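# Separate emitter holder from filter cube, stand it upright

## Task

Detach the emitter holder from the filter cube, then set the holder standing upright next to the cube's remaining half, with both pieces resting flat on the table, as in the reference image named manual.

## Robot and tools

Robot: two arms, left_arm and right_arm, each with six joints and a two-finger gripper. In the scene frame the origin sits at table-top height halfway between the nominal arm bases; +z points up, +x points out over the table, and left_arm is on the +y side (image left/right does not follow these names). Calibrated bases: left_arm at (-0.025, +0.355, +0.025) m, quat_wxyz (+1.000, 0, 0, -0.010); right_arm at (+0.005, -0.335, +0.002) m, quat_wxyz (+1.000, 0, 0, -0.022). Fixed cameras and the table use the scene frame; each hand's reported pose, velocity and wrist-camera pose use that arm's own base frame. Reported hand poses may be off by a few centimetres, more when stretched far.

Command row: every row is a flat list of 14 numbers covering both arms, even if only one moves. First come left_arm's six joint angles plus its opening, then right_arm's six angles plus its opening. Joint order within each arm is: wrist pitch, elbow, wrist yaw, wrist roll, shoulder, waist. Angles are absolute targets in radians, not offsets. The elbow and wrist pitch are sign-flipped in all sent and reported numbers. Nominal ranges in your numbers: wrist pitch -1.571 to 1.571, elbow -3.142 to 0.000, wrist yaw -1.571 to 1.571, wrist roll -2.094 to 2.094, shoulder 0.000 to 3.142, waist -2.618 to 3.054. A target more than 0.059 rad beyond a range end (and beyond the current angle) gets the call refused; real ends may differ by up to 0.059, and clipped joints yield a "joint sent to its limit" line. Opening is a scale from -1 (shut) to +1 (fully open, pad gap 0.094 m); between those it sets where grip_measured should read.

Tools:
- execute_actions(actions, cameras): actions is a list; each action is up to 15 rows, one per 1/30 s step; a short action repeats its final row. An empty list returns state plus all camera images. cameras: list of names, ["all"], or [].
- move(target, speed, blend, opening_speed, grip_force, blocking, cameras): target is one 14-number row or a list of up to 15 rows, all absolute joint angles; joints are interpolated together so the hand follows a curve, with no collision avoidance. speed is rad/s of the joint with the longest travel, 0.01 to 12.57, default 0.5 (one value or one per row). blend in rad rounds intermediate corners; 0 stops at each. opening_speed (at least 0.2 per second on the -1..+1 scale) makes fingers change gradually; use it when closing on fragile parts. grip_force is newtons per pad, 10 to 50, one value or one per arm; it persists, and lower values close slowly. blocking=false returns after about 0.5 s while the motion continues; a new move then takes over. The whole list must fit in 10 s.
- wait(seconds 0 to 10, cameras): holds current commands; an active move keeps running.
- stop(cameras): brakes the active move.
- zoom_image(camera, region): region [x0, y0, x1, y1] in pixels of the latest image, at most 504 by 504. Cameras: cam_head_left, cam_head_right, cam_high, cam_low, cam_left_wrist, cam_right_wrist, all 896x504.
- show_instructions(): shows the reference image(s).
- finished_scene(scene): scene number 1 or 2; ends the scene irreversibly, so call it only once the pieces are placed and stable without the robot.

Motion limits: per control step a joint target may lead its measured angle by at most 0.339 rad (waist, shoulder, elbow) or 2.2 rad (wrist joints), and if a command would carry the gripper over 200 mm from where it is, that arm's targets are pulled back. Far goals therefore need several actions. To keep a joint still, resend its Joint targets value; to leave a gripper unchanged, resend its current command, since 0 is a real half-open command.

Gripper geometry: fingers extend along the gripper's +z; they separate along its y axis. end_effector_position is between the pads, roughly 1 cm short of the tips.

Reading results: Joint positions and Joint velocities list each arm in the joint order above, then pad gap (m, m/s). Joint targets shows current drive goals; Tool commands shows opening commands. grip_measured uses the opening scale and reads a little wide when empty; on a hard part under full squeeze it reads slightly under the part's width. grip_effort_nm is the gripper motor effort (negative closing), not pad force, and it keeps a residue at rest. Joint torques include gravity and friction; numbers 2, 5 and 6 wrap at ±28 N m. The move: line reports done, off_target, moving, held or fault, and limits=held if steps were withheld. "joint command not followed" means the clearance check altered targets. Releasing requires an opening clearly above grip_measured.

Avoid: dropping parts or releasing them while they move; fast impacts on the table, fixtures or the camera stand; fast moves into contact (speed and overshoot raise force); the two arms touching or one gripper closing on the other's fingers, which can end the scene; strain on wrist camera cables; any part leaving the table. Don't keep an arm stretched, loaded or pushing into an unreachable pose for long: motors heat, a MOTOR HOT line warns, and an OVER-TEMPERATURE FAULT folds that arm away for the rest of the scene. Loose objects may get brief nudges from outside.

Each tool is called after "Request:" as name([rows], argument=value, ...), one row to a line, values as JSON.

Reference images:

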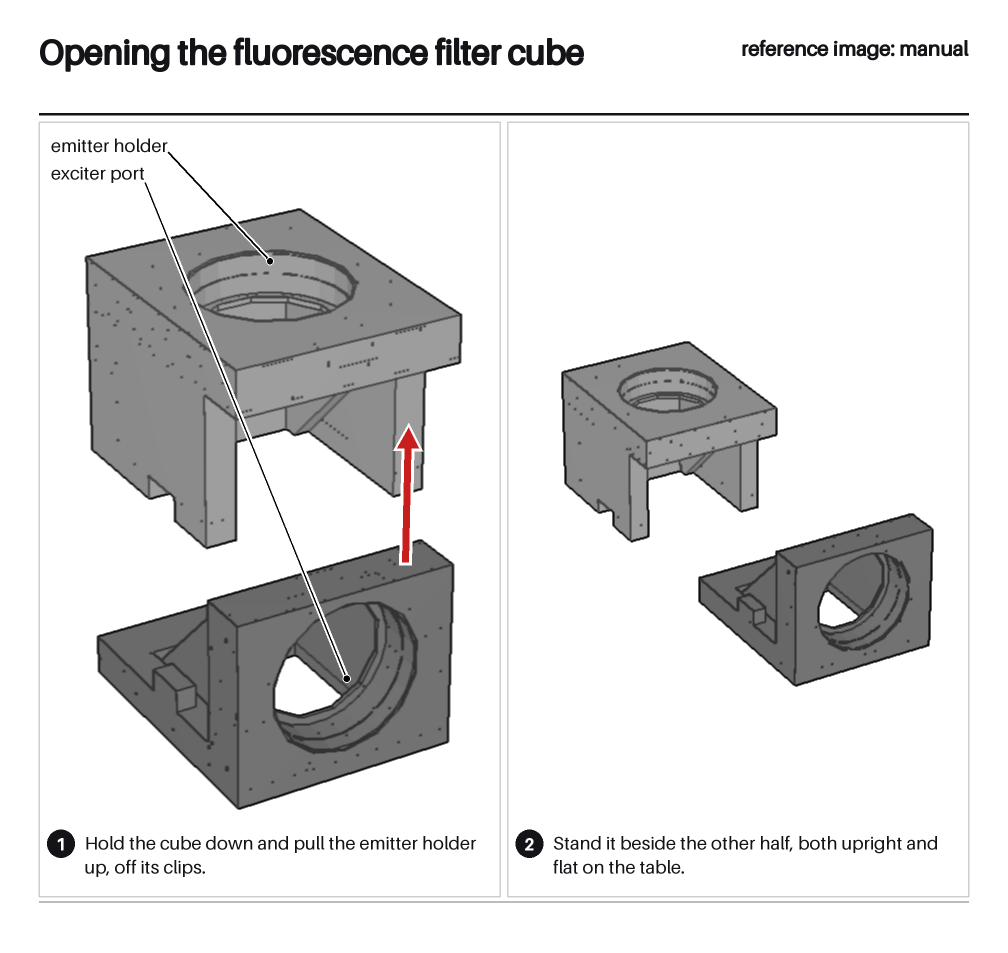

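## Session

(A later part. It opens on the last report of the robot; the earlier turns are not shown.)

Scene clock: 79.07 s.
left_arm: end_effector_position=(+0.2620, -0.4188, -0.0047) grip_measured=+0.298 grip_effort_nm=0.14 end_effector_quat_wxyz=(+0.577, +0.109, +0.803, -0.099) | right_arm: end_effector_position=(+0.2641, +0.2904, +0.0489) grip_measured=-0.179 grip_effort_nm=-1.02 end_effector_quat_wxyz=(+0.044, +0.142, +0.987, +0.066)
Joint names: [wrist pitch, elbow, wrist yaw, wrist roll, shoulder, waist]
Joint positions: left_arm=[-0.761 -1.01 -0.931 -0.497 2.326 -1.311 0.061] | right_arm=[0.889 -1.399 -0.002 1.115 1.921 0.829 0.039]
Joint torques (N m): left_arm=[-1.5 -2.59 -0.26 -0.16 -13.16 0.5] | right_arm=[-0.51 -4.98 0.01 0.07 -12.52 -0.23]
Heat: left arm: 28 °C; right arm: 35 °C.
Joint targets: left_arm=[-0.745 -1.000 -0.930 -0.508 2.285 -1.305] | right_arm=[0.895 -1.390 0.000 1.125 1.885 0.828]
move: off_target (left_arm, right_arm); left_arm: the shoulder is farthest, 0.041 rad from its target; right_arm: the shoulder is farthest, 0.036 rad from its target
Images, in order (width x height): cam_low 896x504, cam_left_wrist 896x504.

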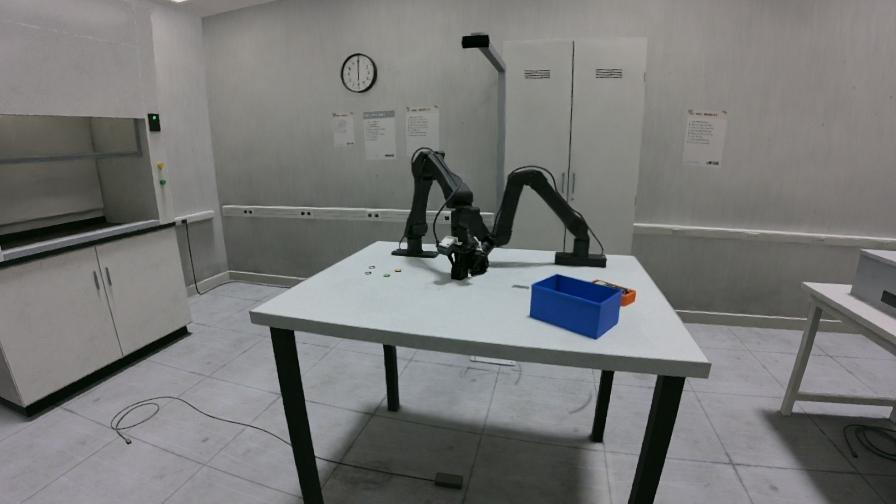

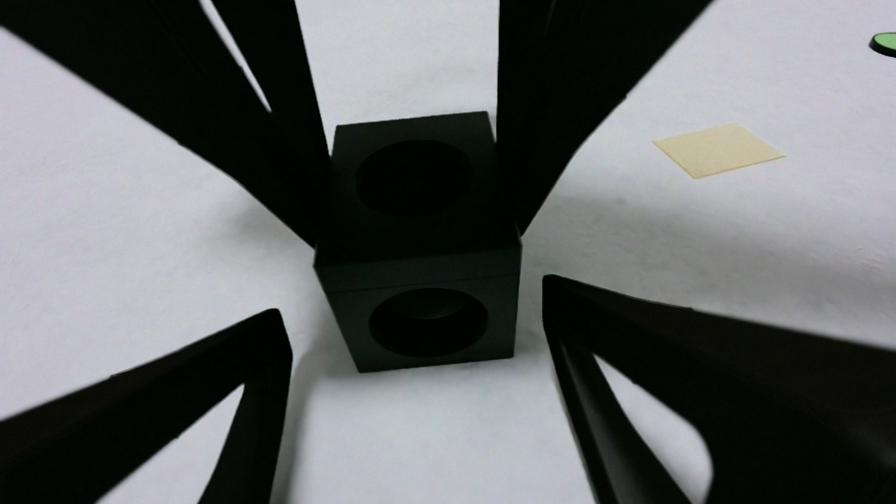

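Request:
move(target=[-0.745,-1.032,-0.93,-0.508,2.352,-1.305,0.3,0.895,-1.39,0,1.125,1.885,0.828,-0.4], speed=0.1, cameras=["cam_left_wrist","cam_right_wrist","cam_low"])

Request:
zoom_image(camera="cam_low", region=[440, 250, 490, 290])

Request:
zoom_image(camera="cam_right_wrist", region=[400, 200, 650, 350])

Scene clock: 80.63 s.
left_arm: end_effector_position=(+0.2623, -0.4202, -0.0037) grip_measured=+0.298 grip_effort_nm=0.13 end_effector_quat_wxyz=(+0.577, +0.108, +0.803, -0.101) | right_arm: end_effector_position=(+0.2641, +0.2904, +0.0489) grip_measured=-0.179 grip_effort_nm=-1.02 end_effector_quat_wxyz=(+0.044, +0.142, +0.987, +0.066)
Joint names: [wrist pitch, elbow, wrist yaw, wrist roll, shoulder, waist]
Joint positions: left_arm=[-0.76 -1.014 -0.93 -0.497 2.326 -1.311 0.061] | right_arm=[0.889 -1.399 -0.002 1.115 1.921 0.829 0.039]
Joint torques (N m): left_arm=[-1.53 -4.74 -0.26 -0.16 -8.27 0.5] | right_arm=[-0.5 -5.01 0.02 0.07 -12.57 -0.14]
Heat: left arm: 27 °C; right arm: 35 °C.
Joint targets: left_arm=[-0.745 -1.032 -0.930 -0.508 2.352 -1.305] | right_arm=[0.895 -1.390 0.000 1.125 1.885 0.828]
move: off_target (right_arm); right_arm: the shoulder is farthest, 0.036 rad from its target
Images, in order (width x height): cam_low 896x504, cam_left_wrist 896x504, cam_right_wrist 896x504.

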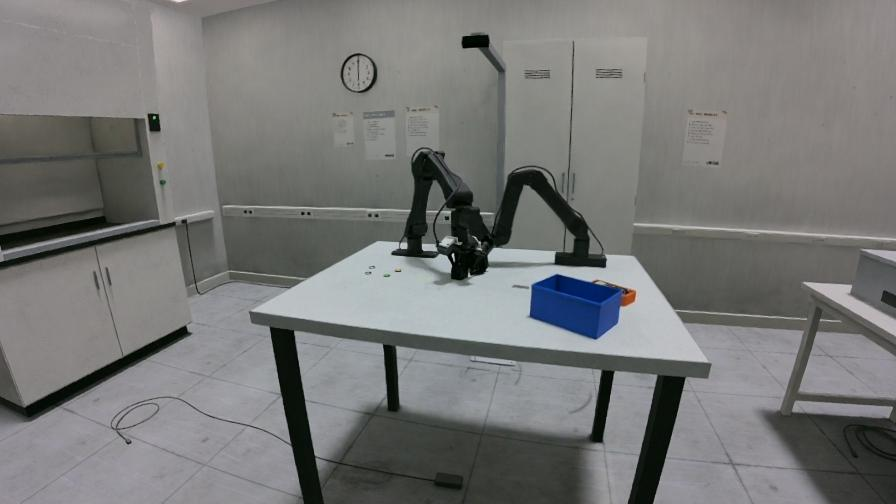

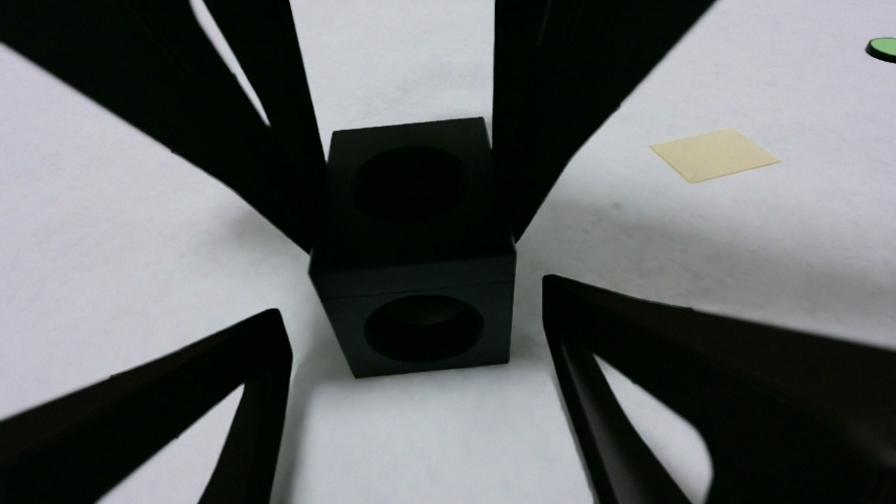

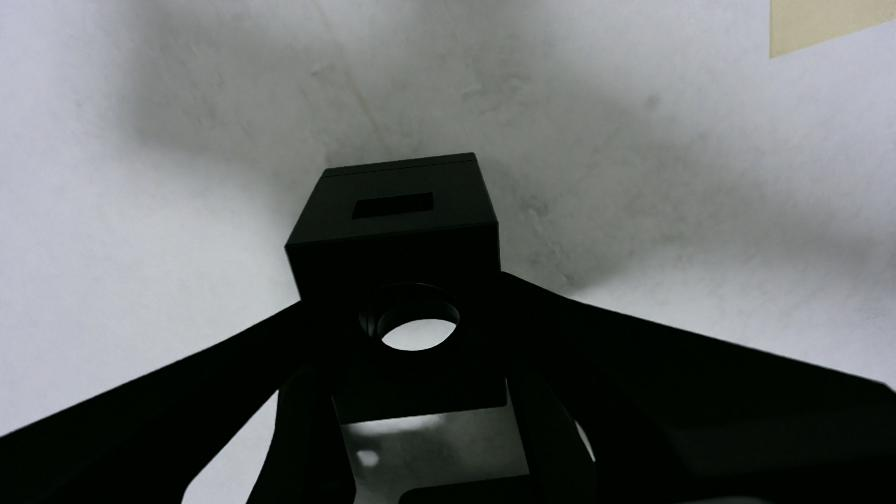

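Scaled by 10.080 from the camera's 896x504 image, which has a finer 1280x720 frame.

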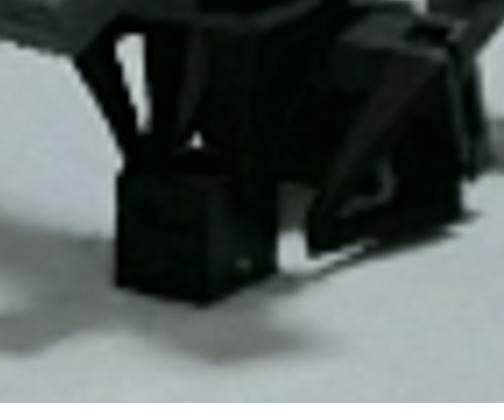

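Scaled by 2.016 from the camera's 896x504 image, which has a finer 1280x720 frame.

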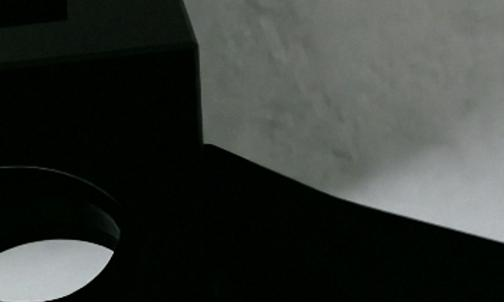

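Request:
move(target=[-0.745,-1.032,-0.93,-0.508,2.352,-1.308,-0.4,0.895,-1.39,0,1.125,1.885,0.828,-0.4], opening_speed=0.8, cameras=["cam_left_wrist"])

Request:
move([
  [-0.65,-0.99,-0.93,-0.508,2.45,-1.305,-0.4,0.93,-1.43,0,1.125,1.885,0.828,-0.4],
  [-0.60,-0.98,-0.93,-0.508,2.48,-1.305,-0.4,0.98,-1.49,0,1.125,1.84,0.828,-0.4],
], speed=0.1, blend=[0.01,0], cameras=["cam_left_wrist"])

Scene clock: 83.37 s.
left_arm: end_effector_position=(+0.2621, -0.4208, -0.0039) grip_measured=-0.191 grip_effort_nm=-0.97 end_effector_quat_wxyz=(+0.577, +0.109, +0.803, -0.102) | right_arm: end_effector_position=(+0.2644, +0.2915, +0.0491) grip_measured=-0.179 grip_effort_nm=-1.02 end_effector_quat_wxyz=(+0.044, +0.142, +0.986, +0.069)
Joint names: [wrist pitch, elbow, wrist yaw, wrist roll, shoulder, waist]
Joint positions: left_arm=[-0.76 -1.015 -0.927 -0.497 2.326 -1.311 0.038] | right_arm=[0.885 -1.399 -0.005 1.116 1.921 0.829 0.039]
Joint torques (N m): left_arm=[-1.54 -4.78 -0.29 -0.16 -8.28 0.24] | right_arm=[-0.49 -5 0.06 0.07 -12.49 -0.23]
Heat: left arm: 27 °C; right arm: 34 °C.
Joint targets: left_arm=[-0.745 -1.032 -0.930 -0.508 2.352 -1.308] | right_arm=[0.895 -1.390 0.000 1.125 1.885 0.828]
move: off_target (right_arm); right_arm: the shoulder is farthest, 0.036 rad from its target
Images, in order (width x height): cam_left_wrist 896x504.

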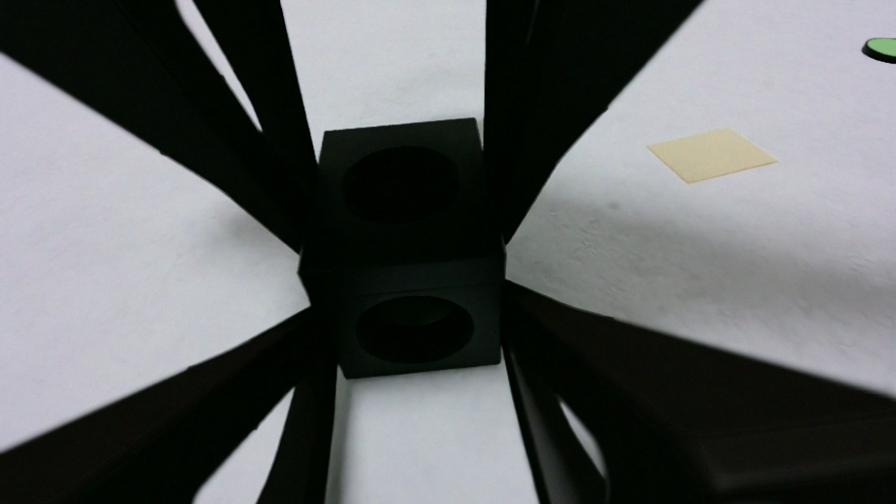

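Scene clock: 85.37 s.
left_arm: end_effector_position=(+0.2629, -0.4164, -0.0103) grip_measured=-0.191 grip_effort_nm=-0.98 end_effector_quat_wxyz=(+0.593, +0.097, +0.795, -0.087) | right_arm: end_effector_position=(+0.2688, +0.2957, +0.0855) grip_measured=-0.179 grip_effort_nm=-1.02 end_effector_quat_wxyz=(+0.059, +0.141, +0.984, +0.089)
Joint names: [wrist pitch, elbow, wrist yaw, wrist roll, shoulder, waist]
Joint positions: left_arm=[-0.812 -1.025 -0.985 -0.485 2.373 -1.32 0.038] | right_arm=[0.956 -1.468 -0.003 1.115 1.87 0.829 0.039]
Joint torques (N m): left_arm=[0.5 0.09 0.31 -0.32 -2.77 1.21] | right_arm=[-0.41 -8.34 0.05 0.07 -11.81 -0.13]
Heat: left arm: 27 °C; right arm: 34 °C.
Joint targets: left_arm=[-0.600 -0.980 -0.930 -0.508 2.480 -1.305] | right_arm=[0.980 -1.490 0.000 1.125 1.840 0.828]
move: off_target (left_arm); left_arm: the wrist pitch is farthest, 0.212 rad from its target
Images, in order (width x height): cam_left_wrist 896x504.

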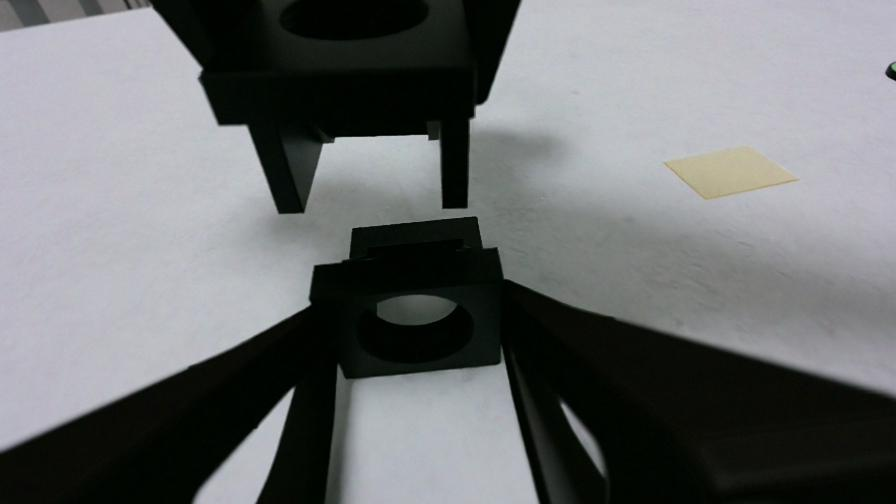

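Request:
move([
  [-0.76,-1.02,-0.94,-0.495,2.36,-1.312,-0.3,1.09,-1.68,0,1.1,1.92,0.78,-0.4],
  [-0.76,-1.02,-0.94,-0.495,2.36,-1.312,-0.3,1.187,-1.88,0,0.92,2.118,0.605,-0.4],
], speed=[0.2,0.35], blend=[0.05,0], cameras=["cam_left_wrist","cam_right_wrist"])

Scene clock: 89.30 s.
left_arm: end_effector_position=(+0.2633, -0.4193, -0.0056) grip_measured=-0.191 grip_effort_nm=-0.98 end_effector_quat_wxyz=(+0.595, +0.092, +0.793, -0.096) | right_arm: end_effector_position=(+0.3664, +0.2550, +0.0941) grip_measured=-0.179 grip_effort_nm=-1.02 end_effector_quat_wxyz=(+0.055, +0.159, +0.984, +0.057)
Joint names: [wrist pitch, elbow, wrist yaw, wrist roll, shoulder, waist]
Joint positions: left_arm=[-0.824 -1.028 -0.983 -0.485 2.368 -1.32 0.038] | right_arm=[1.157 -1.852 -0.006 0.925 2.107 0.603 0.039]
Joint torques (N m): left_arm=[-1.03 -2.66 0.18 -0.14 -10.82 0.68] | right_arm=[-0.28 -8.92 0.06 -0.07 -10.41 0.06]
Heat: left arm: 27 °C; right arm: 33 °C.
Joint targets: left_arm=[-0.760 -1.020 -0.940 -0.495 2.360 -1.312] | right_arm=[1.187 -1.880 0.000 0.920 2.118 0.605]
move: off_target (left_arm); left_arm: the wrist pitch is farthest, 0.064 rad from its target
Images, in order (width x height): cam_left_wrist 896x504, cam_right_wrist 896x504.

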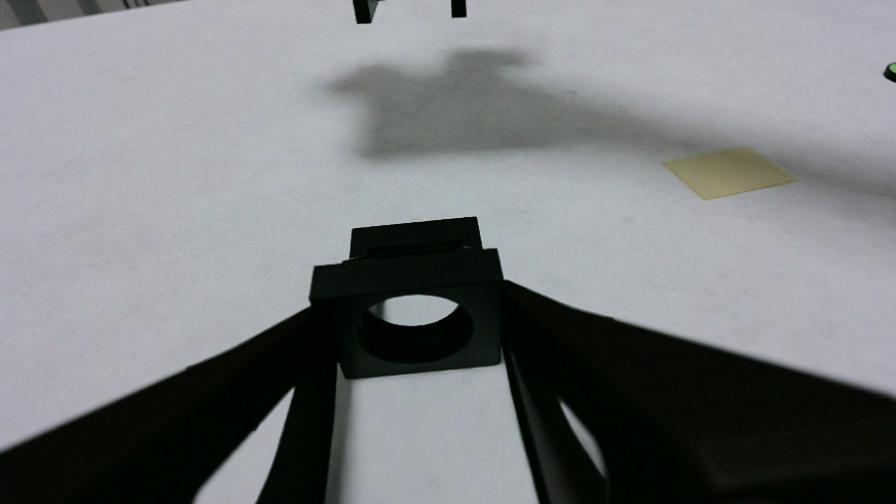

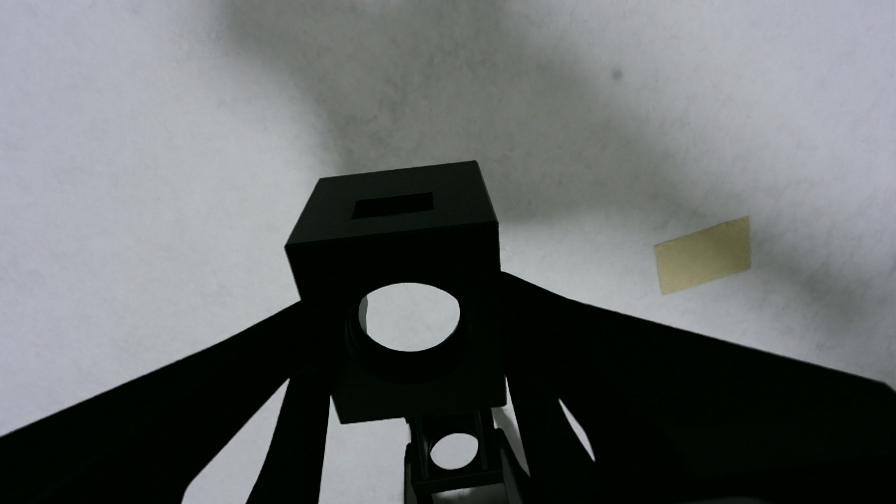

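Request:
move([
  [-0.76,-1.02,-0.94,-0.495,2.36,-1.312,-0.3,1.006,-1.70,0,0.92,2.136,0.605,-0.35],
  [-0.76,-1.02,-0.94,-0.495,2.36,-1.312,-0.3,0.975,-1.674,0,0.92,2.142,0.605,-0.35],
], speed=[0.25,0.06], blend=[0.02,0], cameras=["cam_left_wrist"])

Scene clock: 91.53 s.
left_arm: end_effector_position=(+0.2633, -0.4193, -0.0056) grip_measured=-0.191 grip_effort_nm=-0.98 end_effector_quat_wxyz=(+0.595, +0.092, +0.793, -0.096) | right_arm: end_effector_position=(+0.3660, +0.2547, +0.0454) grip_measured=-0.179 grip_effort_nm=-1.02 end_effector_quat_wxyz=(+0.056, +0.159, +0.984, +0.058)
Joint names: [wrist pitch, elbow, wrist yaw, wrist roll, shoulder, waist]
Joint positions: left_arm=[-0.824 -1.028 -0.983 -0.485 2.368 -1.32 0.038] | right_arm=[0.969 -1.683 -0.006 0.924 2.124 0.603 0.039]
Joint torques (N m): left_arm=[-1.04 -2.73 0.17 -0.14 -10.77 0.7] | right_arm=[-0.49 -5.19 0.05 -0.05 -9.87 0.13]
Heat: left arm: 27 °C; right arm: 33 °C.
Joint targets: left_arm=[-0.760 -1.020 -0.940 -0.495 2.360 -1.312] | right_arm=[0.975 -1.674 0.000 0.920 2.142 0.605]
move: off_target (left_arm); blend cut to 0.0155 rad at target 1; left_arm: the wrist pitch is farthest, 0.064 rad from its target
Images, in order (width x height): cam_left_wrist 896x504.

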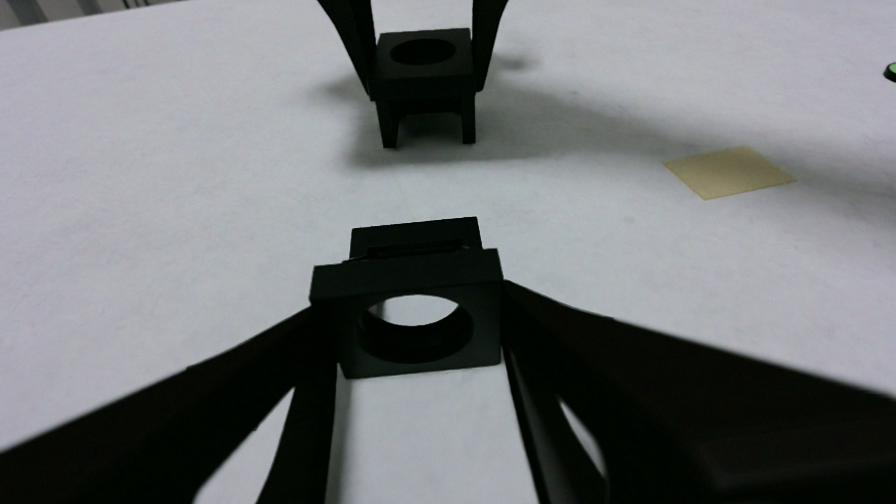

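Request:
move([
  [-0.76,-1.02,-0.94,-0.495,2.36,-1.312,-0.3,0.964,-1.665,0,0.92,2.144,0.605,-0.35],
  [-0.76,-1.02,-0.94,-0.495,2.36,-1.312,-0.3,0.953,-1.656,0,0.92,2.146,0.605,-0.35],
], speed=0.03, blend=[0.005,0], cameras=["cam_left_wrist","cam_low"])

Request:
zoom_image(camera="cam_low", region=[430, 250, 490, 298])

Scene clock: 92.83 s.
left_arm: end_effector_position=(+0.2633, -0.4193, -0.0056) grip_measured=-0.191 grip_effort_nm=-0.98 end_effector_quat_wxyz=(+0.595, +0.092, +0.793, -0.096) | right_arm: end_effector_position=(+0.3657, +0.2545, +0.0431) grip_measured=-0.179 grip_effort_nm=-1.02 end_effector_quat_wxyz=(+0.056, +0.159, +0.984, +0.058)
Joint names: [wrist pitch, elbow, wrist yaw, wrist roll, shoulder, waist]
Joint positions: left_arm=[-0.824 -1.028 -0.983 -0.485 2.368 -1.32 0.038] | right_arm=[0.958 -1.673 -0.006 0.924 2.124 0.603 0.039]
Joint torques (N m): left_arm=[-1.03 -2.66 0.17 -0.13 -10.81 0.75] | right_arm=[-0.62 -4.31 0.04 -0.07 -9.52 0.02]
Heat: left arm: 27 °C; right arm: 33 °C.
Joint targets: left_arm=[-0.760 -1.020 -0.940 -0.495 2.360 -1.312] | right_arm=[0.953 -1.656 0.000 0.920 2.146 0.605]
move: off_target (left_arm); left_arm: the wrist pitch is farthest, 0.064 rad from its target
Images, in order (width x height): cam_low 896x504, cam_left_wrist 896x504.

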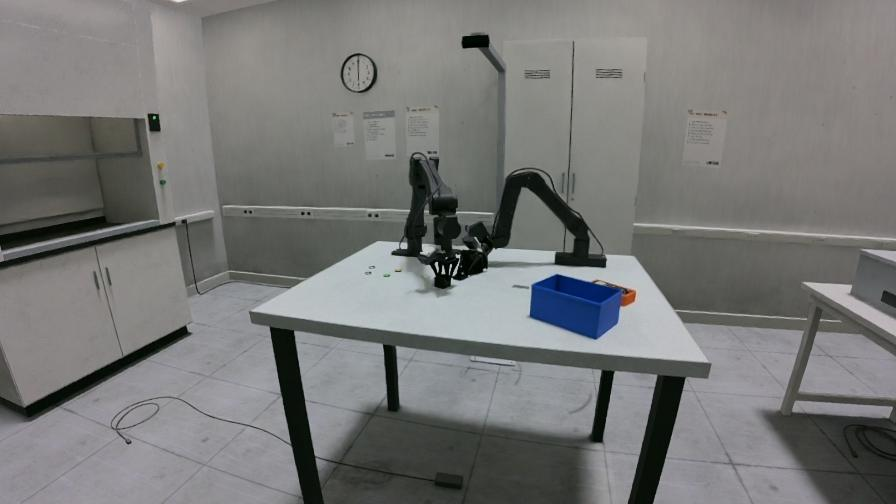

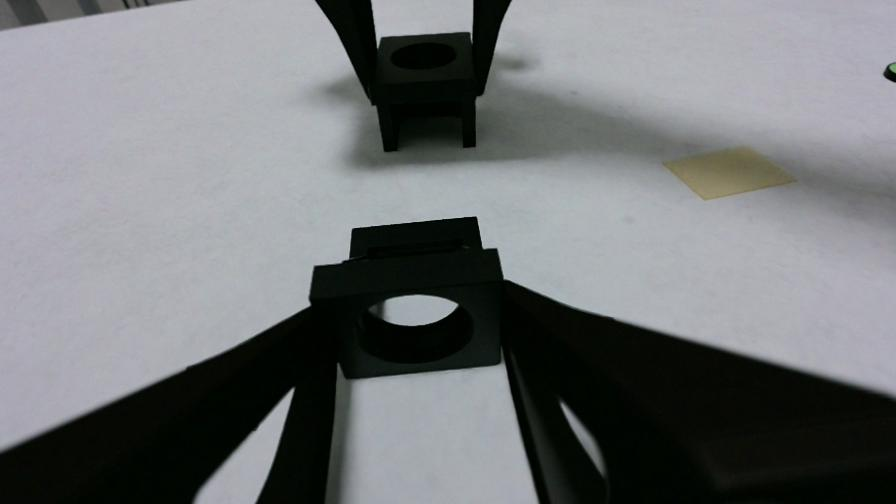

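Scaled by 8.400 from the camera's 896x504 image, which has a finer 1280x720 frame.

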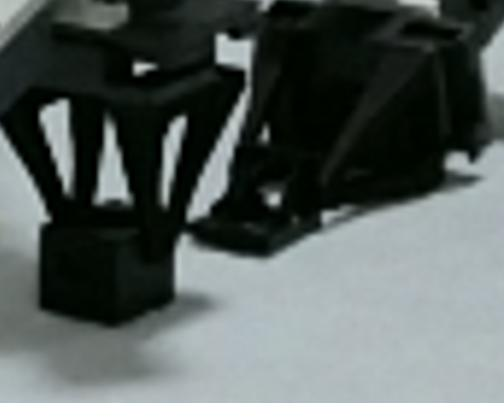

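Request:
move(target=[-0.76,-1.02,-0.94,-0.495,2.36,-1.312,-0.3,0.947,-1.649,0,0.92,2.148,0.605,-0.35], speed=0.03)

Request:
move(target=[-0.775,-1.022,-0.95,-0.495,2.357,-1.314,0.5,0.949,-1.651,0,0.92,2.147,0.605,0.5], opening_speed=0.6, cameras=["cam_left_wrist","cam_right_wrist"])

Scene clock: 94.00 s.
left_arm: end_effector_position=(+0.2633, -0.4193, -0.0056) grip_measured=-0.191 grip_effort_nm=-0.98 end_effector_quat_wxyz=(+0.595, +0.092, +0.793, -0.096) | right_arm: end_effector_position=(+0.3656, +0.2544, +0.0427) grip_measured=-0.179 grip_effort_nm=-1.02 end_effector_quat_wxyz=(+0.056, +0.159, +0.984, +0.058)
Joint names: [wrist pitch, elbow, wrist yaw, wrist roll, shoulder, waist]
Joint positions: left_arm=[-0.824 -1.028 -0.983 -0.485 2.368 -1.32 0.038] | right_arm=[0.957 -1.672 -0.006 0.924 2.124 0.603 0.039]
Joint torques (N m): left_arm=[-1.02 -2.66 0.18 -0.15 -10.81 0.72] | right_arm=[-0.66 -3.88 0.05 -0.05 -9.37 0.1]
Heat: left arm: 26 °C; right arm: 33 °C.
Joint targets: left_arm=[-0.760 -1.020 -0.940 -0.495 2.360 -1.312] | right_arm=[0.947 -1.649 0.000 0.920 2.148 0.605]
move: off_target (left_arm); left_arm: the wrist pitch is farthest, 0.064 rad from its target

Scene clock: 95.63 s.
left_arm: end_effector_position=(+0.2619, -0.4228, -0.0062) grip_measured=+0.498 grip_effort_nm=0.15 end_effector_quat_wxyz=(+0.591, +0.100, +0.794, -0.102) | right_arm: end_effector_position=(+0.3656, +0.2544, +0.0378) grip_measured=+0.497 grip_effort_nm=0.15 end_effector_quat_wxyz=(+0.056, +0.159, +0.984, +0.057)
Joint names: [wrist pitch, elbow, wrist yaw, wrist roll, shoulder, waist]
Joint positions: left_arm=[-0.823 -1.028 -0.961 -0.479 2.365 -1.32 0.07] | right_arm=[0.942 -1.661 -0.006 0.924 2.13 0.603 0.07]
Joint torques (N m): left_arm=[-1.21 -2.85 -0.14 -0.2 -10.81 0.53] | right_arm=[-0.49 -5.03 0.07 -0.07 -9.89 0.12]
Heat: left arm: 26 °C; right arm: 32 °C.
Joint targets: left_arm=[-0.775 -1.022 -0.950 -0.495 2.357 -1.314] | right_arm=[0.949 -1.651 0.000 0.920 2.147 0.605]
move: off_target (left_arm); left_arm: the wrist pitch is farthest, 0.048 rad from its target
Images, in order (width x height): cam_left_wrist 896x504, cam_right_wrist 896x504.

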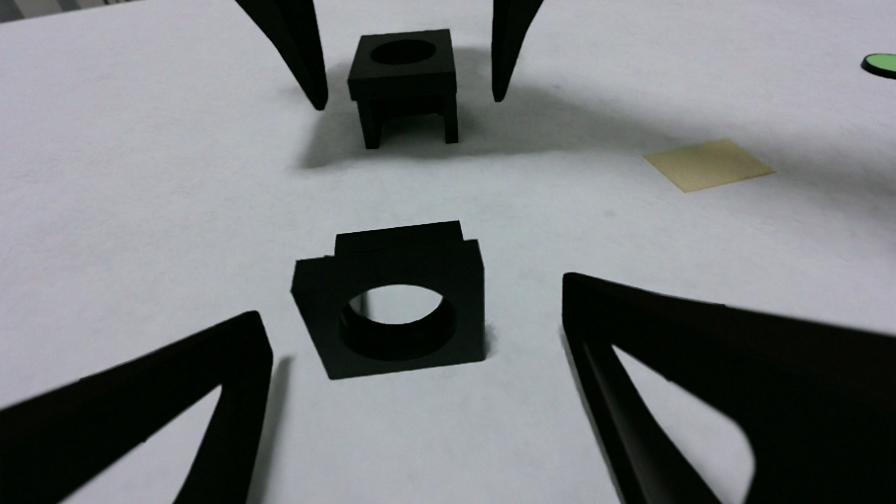

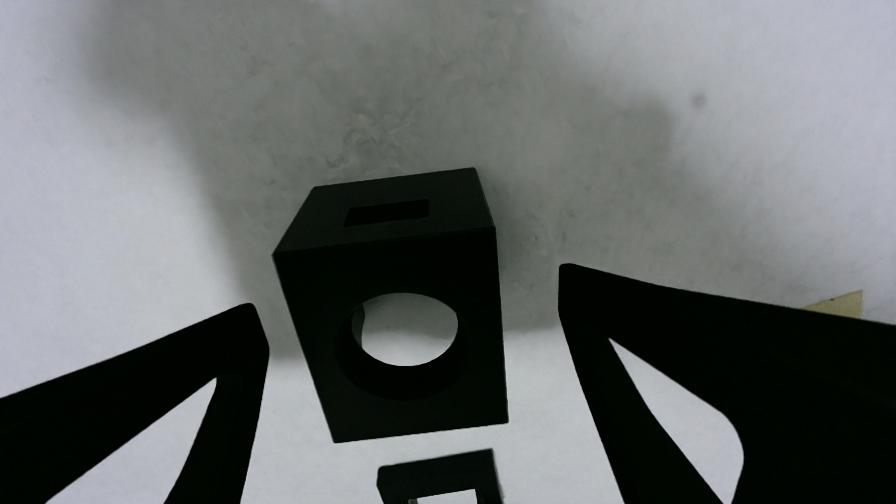

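Request:
move([
  [-0.72,-0.995,-0.965,-0.5,2.28,-1.345,0.9,1.187,-1.88,0,0.92,2.118,0.605,0.6],
  [-0.57,-0.74,-0.971,-0.564,1.935,-1.403,0.9,1.2,-1.95,0,0.92,2.0,0.605,0.6],
], speed=0.4, blend=[0.05,0], cameras=["cam_left_wrist","cam_right_wrist","cam_low"])

Request:
zoom_image(camera="cam_low", region=[430, 250, 490, 298])

Scene clock: 98.27 s.
left_arm: end_effector_position=(+0.2168, -0.3716, +0.0521) grip_measured=+0.898 grip_effort_nm=0.13 end_effector_quat_wxyz=(+0.567, +0.131, +0.807, -0.102) | right_arm: end_effector_position=(+0.3778, +0.2629, +0.1475) grip_measured=+0.597 grip_effort_nm=0.15 end_effector_quat_wxyz=(+0.103, +0.158, +0.977, +0.103)
Joint names: [wrist pitch, elbow, wrist yaw, wrist roll, shoulder, waist]
Joint positions: left_arm=[-0.586 -0.751 -0.962 -0.553 1.965 -1.396 0.089] | right_arm=[1.171 -1.927 -0.006 0.924 2.036 0.603 0.075]
Joint torques (N m): left_arm=[-1.5 -2.96 -0.39 -0.18 -10.02 -0.46] | right_arm=[-0.5 -8.53 0.07 -0.06 -13.81 0.1]
Heat: left arm: 27 °C; right arm: 32 °C.
Joint targets: left_arm=[-0.570 -0.740 -0.971 -0.564 1.935 -1.403] | right_arm=[1.200 -1.950 0.000 0.920 2.000 0.605]
move: off_target (right_arm); right_arm: the shoulder is farthest, 0.036 rad from its target
Images, in order (width x height): cam_low 896x504, cam_left_wrist 896x504, cam_right_wrist 896x504.

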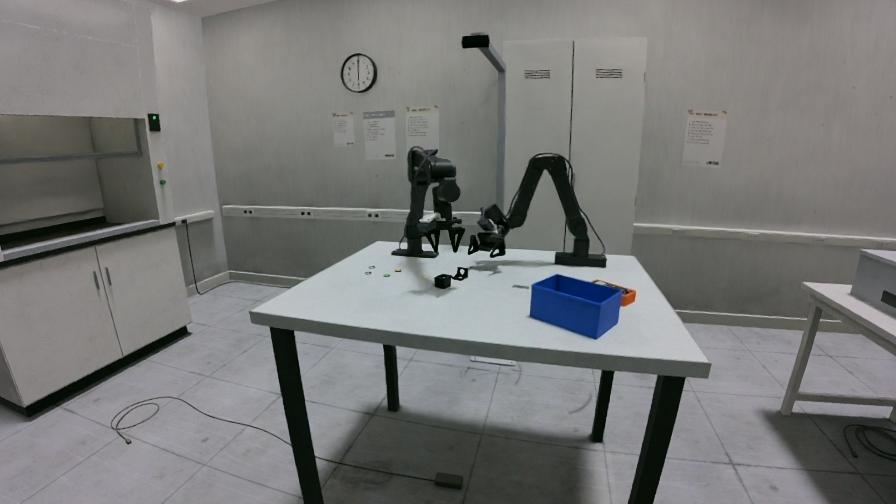

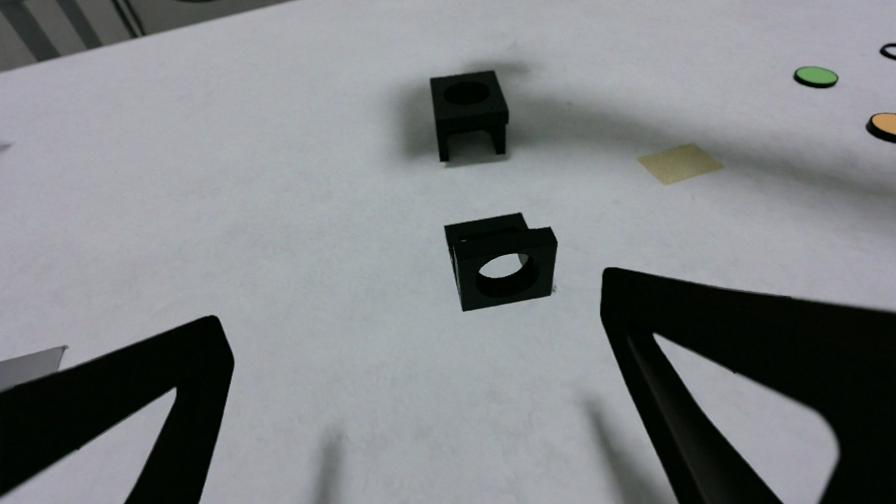

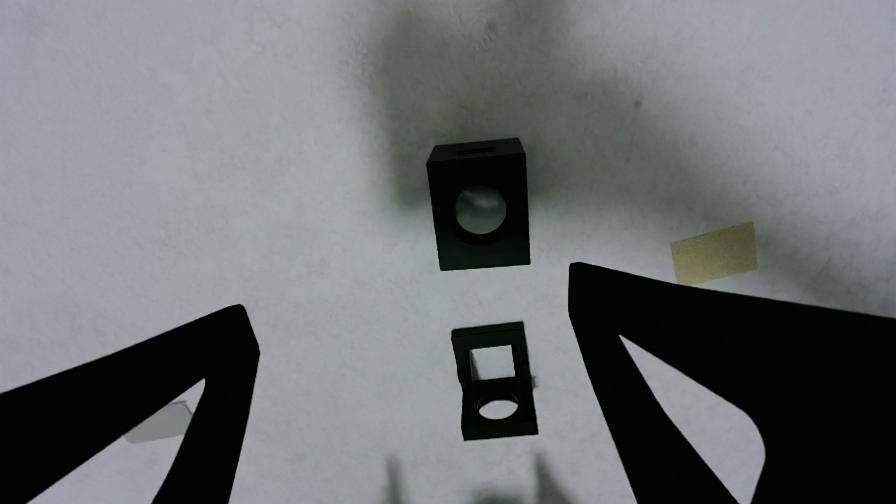

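Scaled by 8.400 from the camera's 896x504 image, which has a finer 1280x720 frame.

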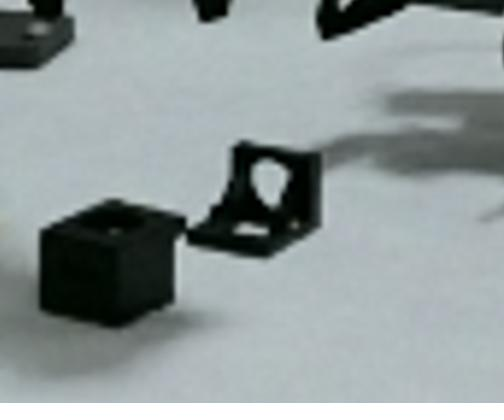

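Both upright and flat.

Request:
finished_scene(scene=2)

The scene is finished: the task was done.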